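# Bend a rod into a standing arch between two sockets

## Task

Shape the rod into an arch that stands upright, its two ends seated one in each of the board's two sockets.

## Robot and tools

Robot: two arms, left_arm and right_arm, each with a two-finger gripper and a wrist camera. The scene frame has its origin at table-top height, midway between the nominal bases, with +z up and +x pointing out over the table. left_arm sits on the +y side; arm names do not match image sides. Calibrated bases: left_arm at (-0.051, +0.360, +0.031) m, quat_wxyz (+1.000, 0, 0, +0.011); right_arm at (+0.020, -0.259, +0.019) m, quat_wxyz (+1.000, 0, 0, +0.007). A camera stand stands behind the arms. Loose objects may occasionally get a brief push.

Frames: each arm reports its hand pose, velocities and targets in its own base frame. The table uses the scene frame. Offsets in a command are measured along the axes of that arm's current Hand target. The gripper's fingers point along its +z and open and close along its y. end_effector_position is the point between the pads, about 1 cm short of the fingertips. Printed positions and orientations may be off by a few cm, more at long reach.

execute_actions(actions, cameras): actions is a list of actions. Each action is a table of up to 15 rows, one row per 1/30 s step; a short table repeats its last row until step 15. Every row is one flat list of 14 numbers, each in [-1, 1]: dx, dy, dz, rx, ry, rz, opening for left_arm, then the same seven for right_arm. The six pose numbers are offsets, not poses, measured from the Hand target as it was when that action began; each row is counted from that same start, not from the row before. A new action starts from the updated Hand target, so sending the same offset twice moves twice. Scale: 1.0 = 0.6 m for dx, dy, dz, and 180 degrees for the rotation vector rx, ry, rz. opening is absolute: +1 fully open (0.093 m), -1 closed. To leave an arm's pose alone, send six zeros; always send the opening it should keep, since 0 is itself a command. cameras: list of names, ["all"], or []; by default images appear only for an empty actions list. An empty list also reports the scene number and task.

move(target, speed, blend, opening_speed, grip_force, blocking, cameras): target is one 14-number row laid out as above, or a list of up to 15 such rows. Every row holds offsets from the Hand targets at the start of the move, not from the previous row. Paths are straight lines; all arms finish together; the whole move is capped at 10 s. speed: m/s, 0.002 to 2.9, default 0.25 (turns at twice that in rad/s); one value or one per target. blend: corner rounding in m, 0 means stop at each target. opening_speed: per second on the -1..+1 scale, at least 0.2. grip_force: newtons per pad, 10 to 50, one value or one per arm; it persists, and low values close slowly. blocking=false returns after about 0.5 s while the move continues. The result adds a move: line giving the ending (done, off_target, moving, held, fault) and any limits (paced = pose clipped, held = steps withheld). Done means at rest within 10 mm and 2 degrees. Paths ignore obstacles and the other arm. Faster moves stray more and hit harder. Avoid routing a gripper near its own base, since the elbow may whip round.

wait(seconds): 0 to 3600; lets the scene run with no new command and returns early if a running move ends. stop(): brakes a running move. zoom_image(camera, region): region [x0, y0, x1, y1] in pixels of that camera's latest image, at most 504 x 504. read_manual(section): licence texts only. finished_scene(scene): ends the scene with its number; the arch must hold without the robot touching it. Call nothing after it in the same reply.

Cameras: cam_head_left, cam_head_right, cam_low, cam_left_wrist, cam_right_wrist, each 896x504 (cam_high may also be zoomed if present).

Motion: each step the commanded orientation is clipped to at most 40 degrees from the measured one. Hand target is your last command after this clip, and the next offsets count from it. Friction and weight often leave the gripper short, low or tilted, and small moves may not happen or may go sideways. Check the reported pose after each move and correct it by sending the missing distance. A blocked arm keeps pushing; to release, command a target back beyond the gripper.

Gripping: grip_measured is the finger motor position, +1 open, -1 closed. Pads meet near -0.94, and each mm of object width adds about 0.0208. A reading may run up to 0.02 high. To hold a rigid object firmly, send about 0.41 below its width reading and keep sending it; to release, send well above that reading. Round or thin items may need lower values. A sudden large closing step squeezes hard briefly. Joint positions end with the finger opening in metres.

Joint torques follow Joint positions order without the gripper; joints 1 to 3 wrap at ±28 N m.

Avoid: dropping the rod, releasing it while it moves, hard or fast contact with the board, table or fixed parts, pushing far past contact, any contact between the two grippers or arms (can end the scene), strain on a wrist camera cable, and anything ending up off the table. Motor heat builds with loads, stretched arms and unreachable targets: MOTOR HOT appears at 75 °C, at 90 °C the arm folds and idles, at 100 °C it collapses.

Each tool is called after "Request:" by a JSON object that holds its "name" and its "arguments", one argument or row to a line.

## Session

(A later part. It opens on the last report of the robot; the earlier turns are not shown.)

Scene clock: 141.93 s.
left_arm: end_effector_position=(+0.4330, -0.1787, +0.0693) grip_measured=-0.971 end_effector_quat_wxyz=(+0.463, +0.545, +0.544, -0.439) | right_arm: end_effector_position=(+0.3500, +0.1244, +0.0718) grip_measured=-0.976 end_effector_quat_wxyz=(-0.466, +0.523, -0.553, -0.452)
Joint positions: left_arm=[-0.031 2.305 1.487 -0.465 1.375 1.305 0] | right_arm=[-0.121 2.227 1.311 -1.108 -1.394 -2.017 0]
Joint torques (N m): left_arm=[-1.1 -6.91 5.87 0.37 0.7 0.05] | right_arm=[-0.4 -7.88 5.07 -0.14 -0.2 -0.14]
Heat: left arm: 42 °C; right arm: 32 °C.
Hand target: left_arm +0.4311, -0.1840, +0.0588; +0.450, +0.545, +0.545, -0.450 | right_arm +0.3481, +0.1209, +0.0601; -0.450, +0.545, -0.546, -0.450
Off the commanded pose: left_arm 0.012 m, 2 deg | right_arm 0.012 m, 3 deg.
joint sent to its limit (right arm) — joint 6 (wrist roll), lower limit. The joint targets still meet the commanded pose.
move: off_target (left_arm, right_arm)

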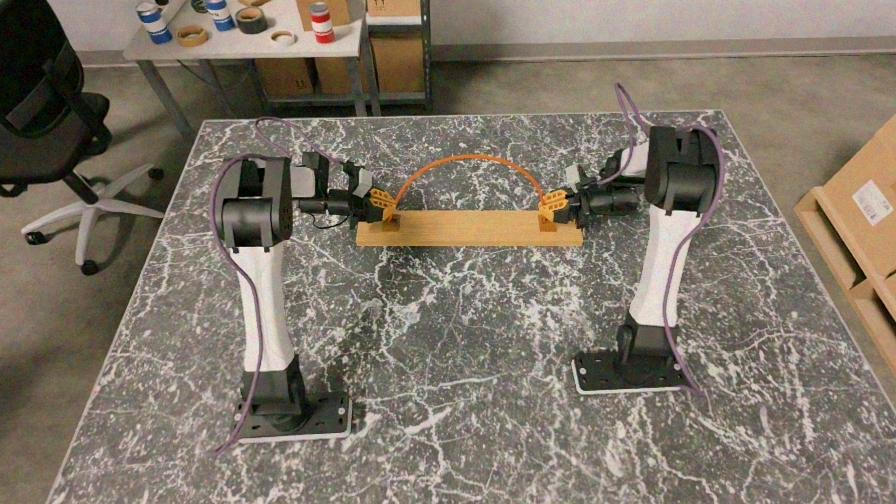

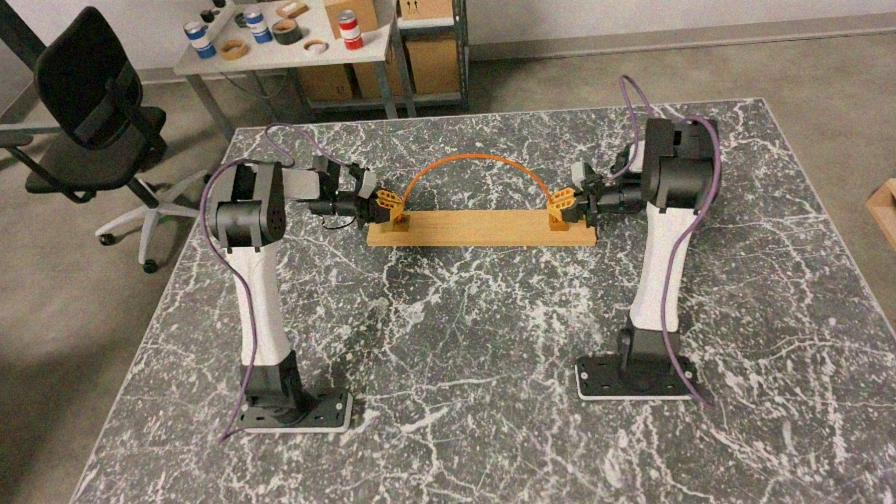

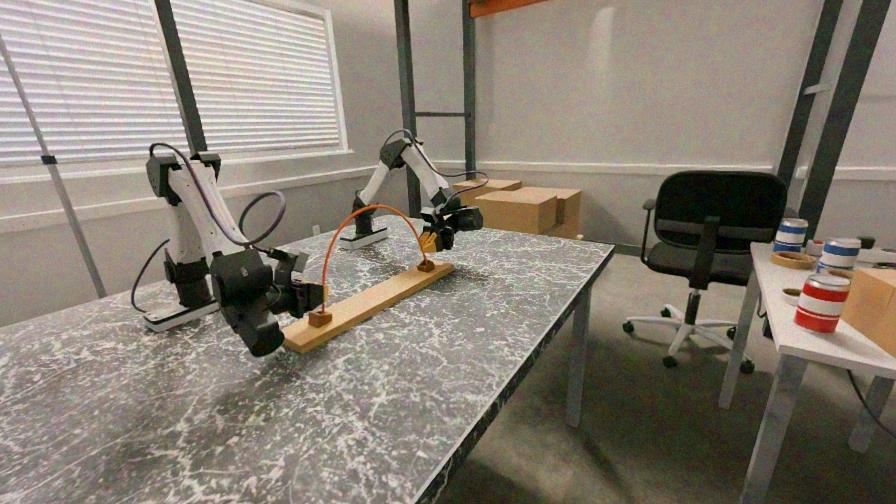

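Request:
{"name": "move", "arguments": {
  "target": [0.037,0.008,0.002,0,0,0,-1,0.017,0,0,0,0,0,-1],
  "speed": 0.05,
  "cameras": ["cam_head_left","cam_head_right","cam_low"]
}}

Request:
{"name": "zoom_image", "arguments": {
  "camera": "cam_head_left",
  "region": [370, 190, 430, 240]
}}

Request:
{"name": "zoom_image", "arguments": {
  "camera": "cam_head_right",
  "region": [370, 190, 430, 240]
}}

Request:
{"name": "zoom_image", "arguments": {
  "camera": "cam_low",
  "region": [400, 235, 450, 285]
}}

Request:
{"name": "zoom_image", "arguments": {
  "camera": "cam_low",
  "region": [300, 280, 350, 340]
}}

Scene clock: 145.67 s.
left_arm: end_effector_position=(+0.4344, -0.1791, +0.0668) grip_measured=-0.971 end_effector_quat_wxyz=(+0.475, +0.535, +0.525, -0.461) | right_arm: end_effector_position=(+0.3506, +0.1228, +0.0718) grip_measured=-0.976 end_effector_quat_wxyz=(-0.467, +0.521, -0.554, -0.451)
Joint positions: left_arm=[-0.028 2.356 1.523 -0.49 1.443 1.345 0] | right_arm=[-0.126 2.227 1.311 -1.108 -1.394 -2.017 0]
Joint torques (N m): left_arm=[-0.43 -5.86 5.11 0.48 0 0.12] | right_arm=[-0.47 -6.34 4.04 0.13 -0.17 -0.12]
Heat: left arm: 42 °C; right arm: 32 °C.
Hand target: left_arm +0.4359, -0.1809, +0.0369; +0.450, +0.545, +0.545, -0.450 | right_arm +0.3481, +0.1190, +0.0501; -0.450, +0.545, -0.546, -0.449
Off the commanded pose: left_arm 0.030 m, 4 deg | right_arm 0.022 m, 3 deg.
joint sent to its limit (right arm) — joint 6 (wrist roll), lower limit. The joint targets still meet the commanded pose.
move: off_target (left_arm, right_arm)

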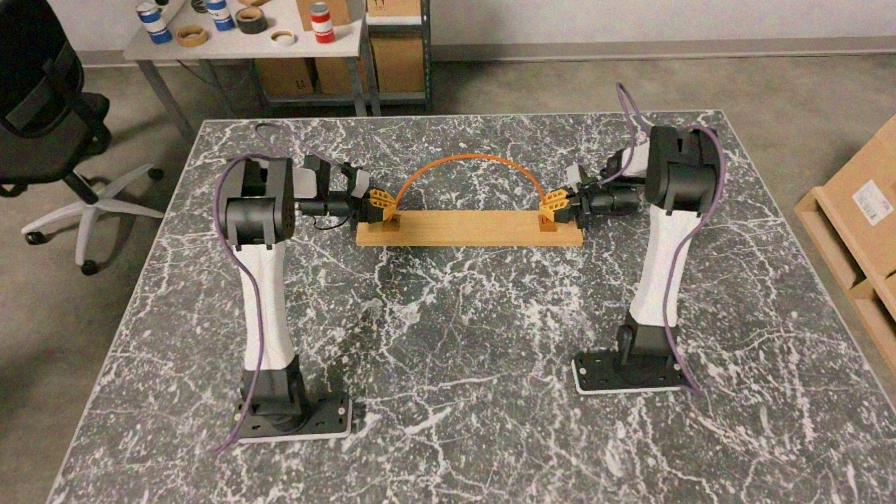

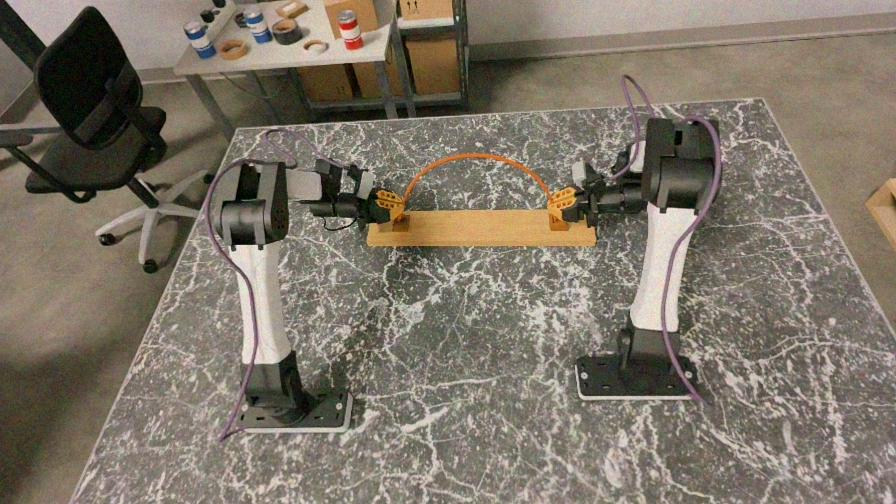

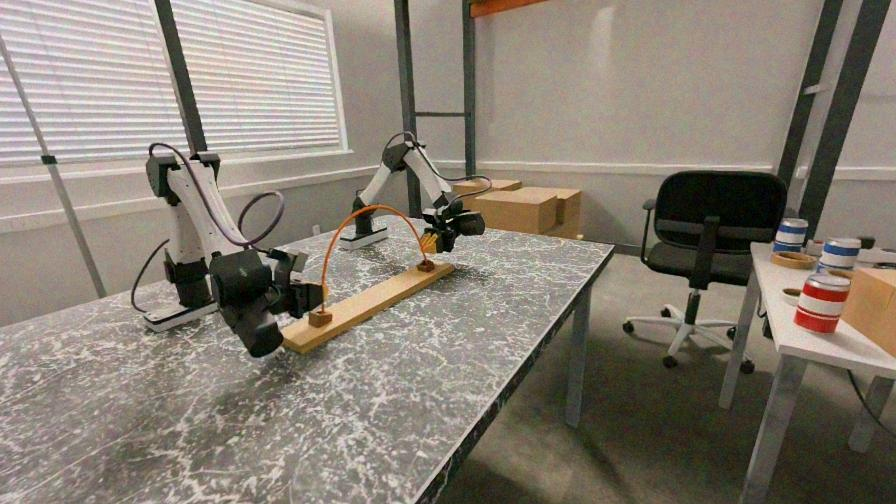

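Scaled by 8.400.

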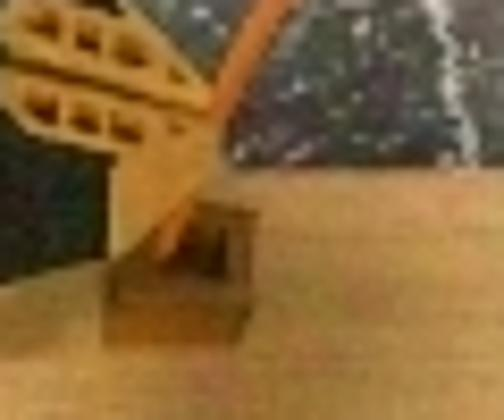

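Scaled by 8.400.

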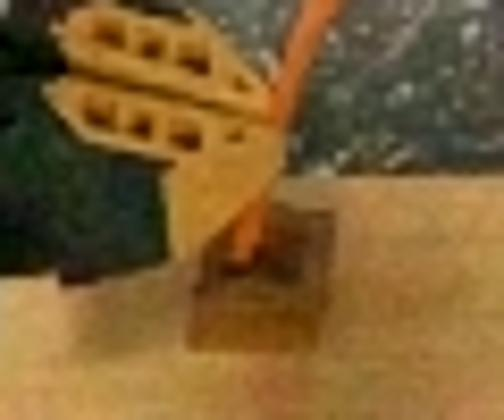

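Scaled by 10.080.

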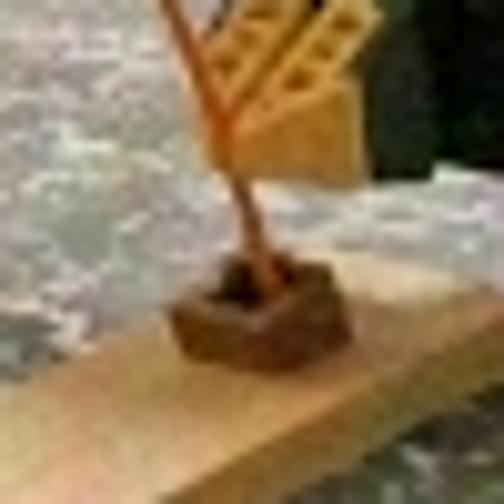

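Scaled by 8.400.

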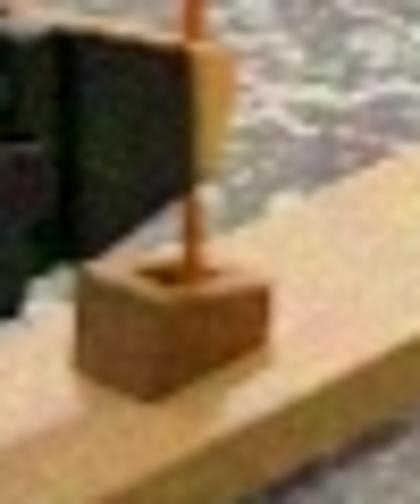

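Request:
{"name": "move", "arguments": {
  "target": [-0.029,0,-0.0057,0,0,0,-1,-0.0197,0,-0.0038,0,0,0,-1],
  "speed": 0.05
}}

Request:
{"name": "move", "arguments": {
  "target": [0,0,0,0,0,0,-0.3,0,0,0,0,0,0,-0.3],
  "opening_speed": 0.5,
  "cameras": ["all"]
}}

Request:
{"name": "zoom_image", "arguments": {
  "camera": "cam_head_left",
  "region": [340, 140, 600, 260]
}}

Request:
{"name": "zoom_image", "arguments": {
  "camera": "cam_low",
  "region": [270, 190, 470, 350]
}}

Scene clock: 148.57 s.
left_arm: end_effector_position=(+0.4344, -0.1790, +0.0676) grip_measured=-0.971 end_effector_quat_wxyz=(+0.469, +0.533, +0.530, -0.464) | right_arm: end_effector_position=(+0.3503, +0.1228, +0.0719) grip_measured=-0.976 end_effector_quat_wxyz=(-0.466, +0.521, -0.555, -0.452)
Joint positions: left_arm=[-0.028 2.356 1.532 -0.517 1.438 1.346 0] | right_arm=[-0.126 2.227 1.311 -1.111 -1.394 -2.017 0]
Joint torques (N m): left_arm=[-0.49 -8.62 5.38 0.34 0.06 0.03] | right_arm=[-0.43 -8.47 5.08 -0.15 -0.15 -0.12]
Heat: left arm: 42 °C; right arm: 32 °C.
Hand target: left_arm +0.4359, -0.1809, +0.0546; +0.450, +0.545, +0.545, -0.450 | right_arm +0.3481, +0.1190, +0.0621; -0.450, +0.545, -0.546, -0.449
Off the commanded pose: left_arm 0.013 m, 4 deg | right_arm 0.011 m, 4 deg.
joint sent to its limit (right arm) — joint 6 (wrist roll), lower limit. The joint targets still meet the commanded pose.
move: off_target (left_arm, right_arm)

Scene clock: 150.23 s.
left_arm: end_effector_position=(+0.4328, -0.1782, +0.0579) grip_measured=-0.303 end_effector_quat_wxyz=(+0.448, +0.537, +0.552, -0.454) | right_arm: end_effector_position=(+0.3466, +0.1185, +0.0624) grip_measured=-0.302 end_effector_quat_wxyz=(-0.446, +0.539, -0.563, -0.441)
Joint positions: left_arm=[-0.029 2.356 1.534 -0.556 1.38 1.352 0.031] | right_arm=[-0.133 2.227 1.311 -1.108 -1.331 -2.019 0.031]
Joint torques (N m): left_arm=[-0.5 -8.01 6.5 0.39 0.67 0.13] | right_arm=[0.29 -8.4 5.18 -0.2 -0.85 -0.11]
Heat: left arm: 42 °C; right arm: 32 °C.
Hand target: left_arm +0.4358, -0.1810, +0.0546; +0.450, +0.545, +0.545, -0.450 | right_arm +0.3481, +0.1190, +0.0621; -0.450, +0.545, -0.546, -0.449
Off the commanded pose: left_arm 0.005 m, 1 deg | right_arm 0.002 m, 2 deg.
joint sent to its limit (right arm) — joint 6 (wrist roll), lower limit. The joint targets still meet the commanded pose.
move: done

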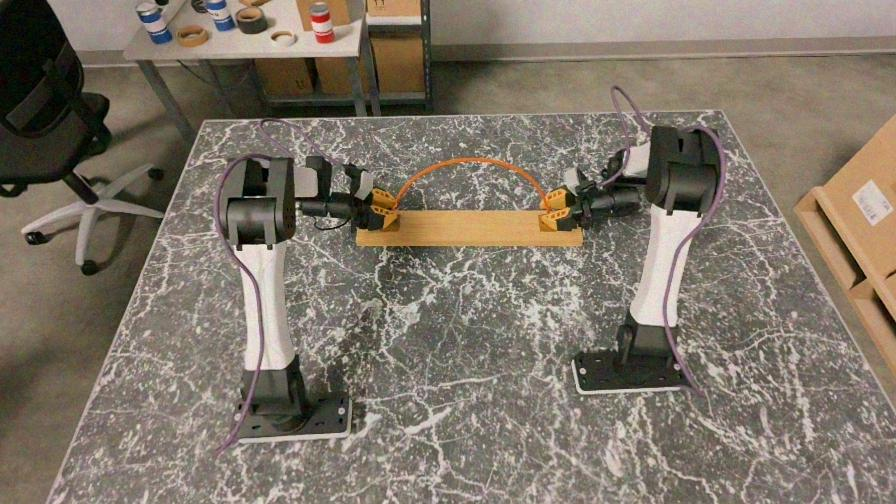

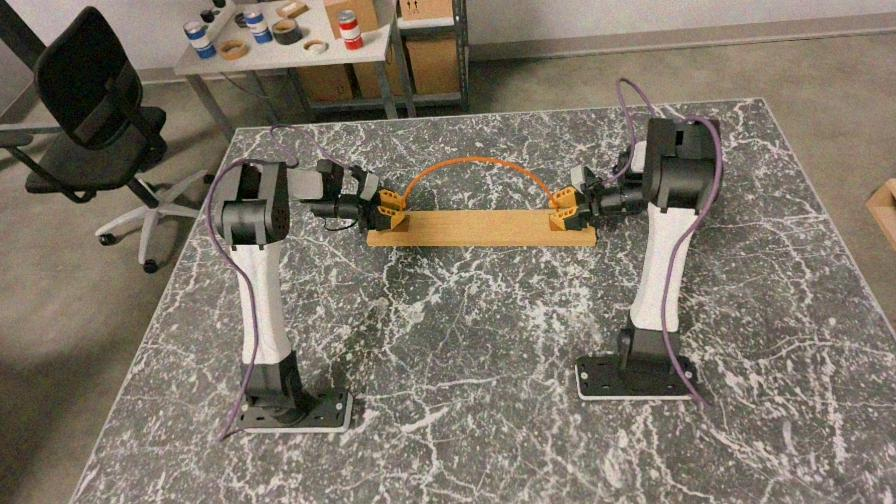

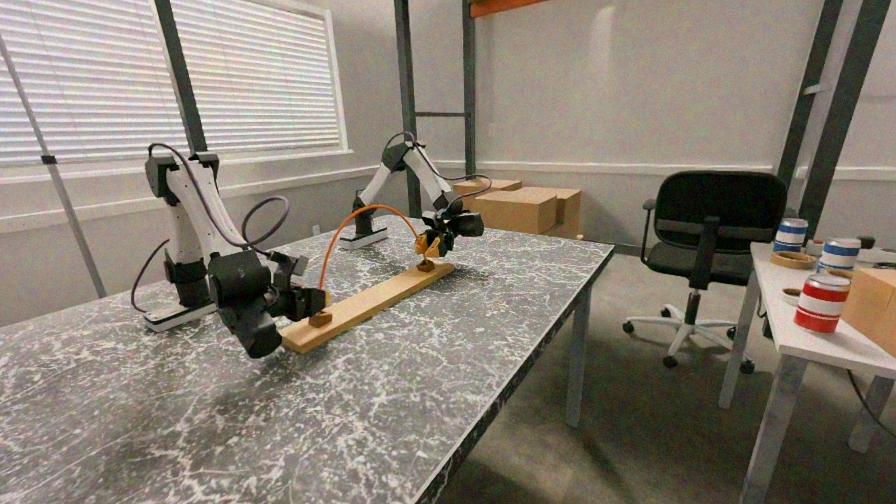

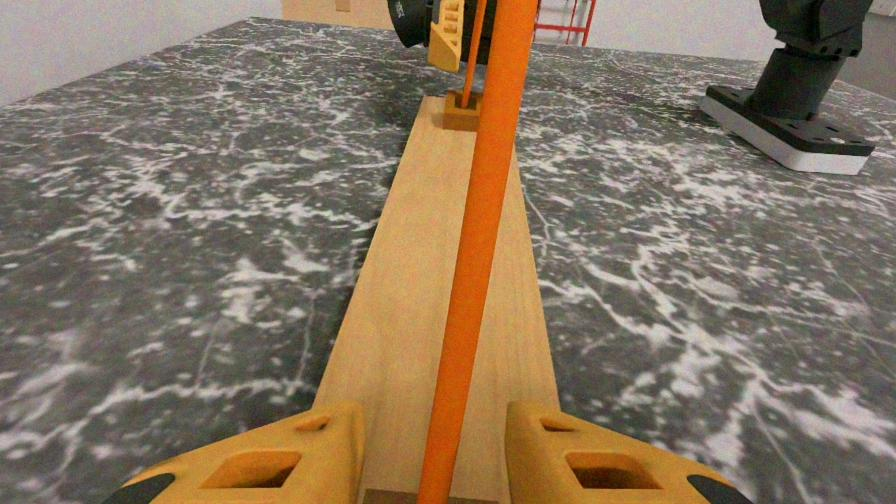

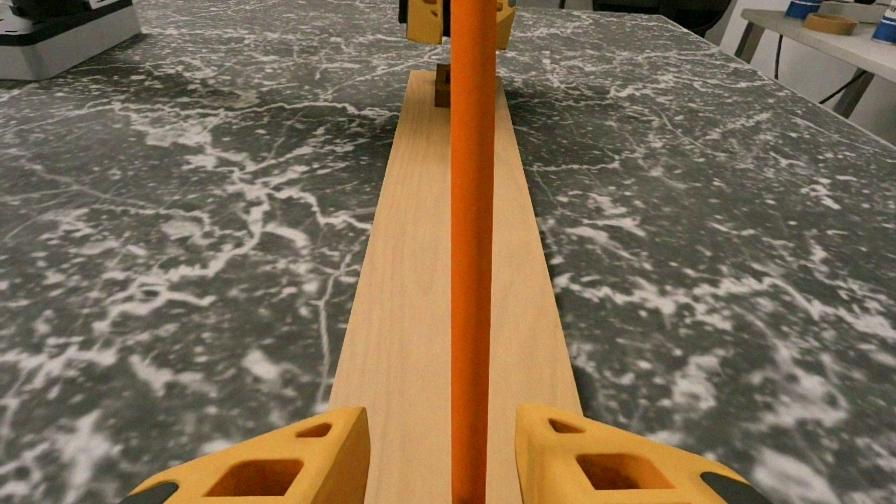

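Scaled by 1.938.

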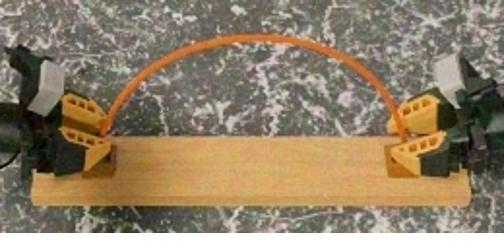

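Scaled by 2.520.

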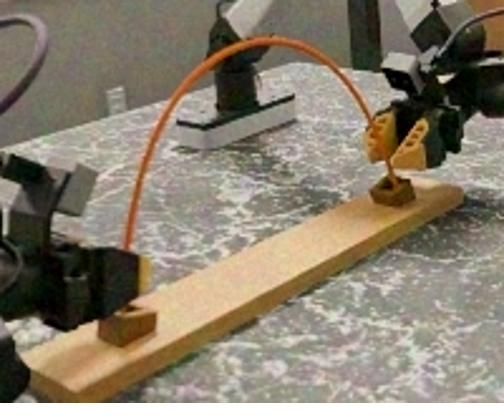

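Request:
{"name": "move", "arguments": {
  "target": [-0.005,0,-0.2,0,0,0,-0.3,-0.005,0,-0.2,0,0,0,-0.3],
  "speed": 0.1,
  "cameras": ["cam_head_left","cam_low"]
}}

Request:
{"name": "zoom_image", "arguments": {
  "camera": "cam_low",
  "region": [270, 190, 470, 350]
}}

Request:
{"name": "zoom_image", "arguments": {
  "camera": "cam_head_left",
  "region": [340, 140, 600, 260]
}}

Scene clock: 154.50 s.
left_arm: end_effector_position=(+0.4336, -0.0631, +0.0856) grip_measured=-0.303 end_effector_quat_wxyz=(+0.450, +0.527, +0.588, -0.416) | right_arm: end_effector_position=(+0.3418, +0.0051, +0.0712) grip_measured=-0.302 end_effector_quat_wxyz=(+0.416, -0.478, +0.675, +0.378)
Joint positions: left_arm=[0.233 2.473 1.891 -1.482 1.285 2.067 0.031] | right_arm=[-0.447 2.159 1.349 -1.286 -1.132 -2.019 0.031]
Joint torques (N m): left_arm=[-0.09 -7.83 6.15 -0.59 0.58 0.13] | right_arm=[-0.02 -11.38 7.77 -0.62 -0.81 -0.11]
Heat: left arm: 43 °C; right arm: 32 °C.
Hand target: left_arm +0.4358, -0.0637, +0.0802; +0.450, +0.545, +0.545, -0.450 | right_arm +0.3479, +0.0018, +0.0879; +0.450, -0.545, +0.546, +0.450
Off the commanded pose: left_arm 0.006 m, 7 deg | right_arm 0.018 m, 19 deg.
joint sent to its limit (left arm) — joint 6 (wrist roll), upper limit. The joint targets are off in orientation, not in position.
joint sent to its limit (right arm) — joint 6 (wrist roll), lower limit. The joint targets are off in orientation, not in position.
move: off_target (left_arm, right_arm)

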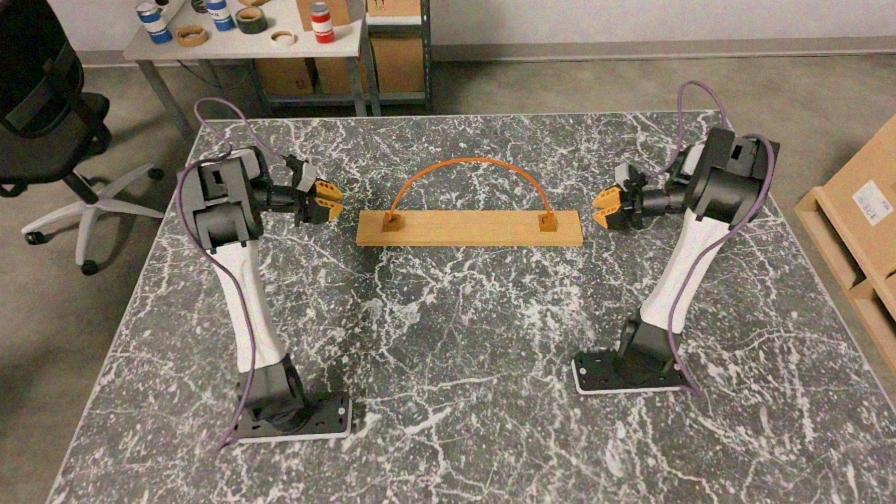

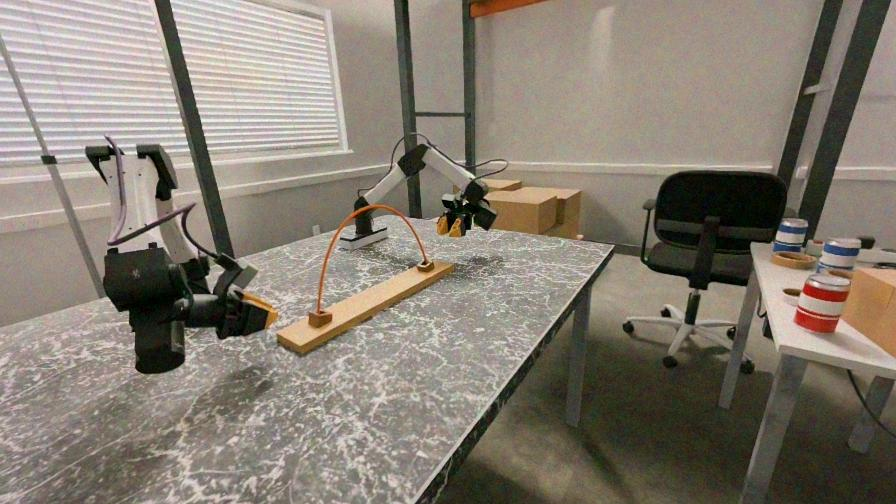

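Scaled by 2.520.

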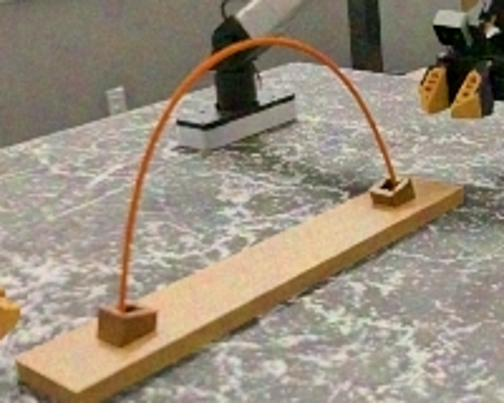

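Scaled by 1.938.

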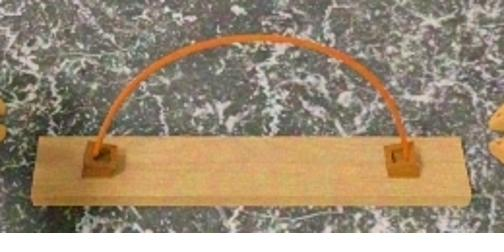

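Arch stands upright.

Request:
{"name": "finished_scene", "arguments": {
  "scene": 2
}}

The scene is finished: the task was done.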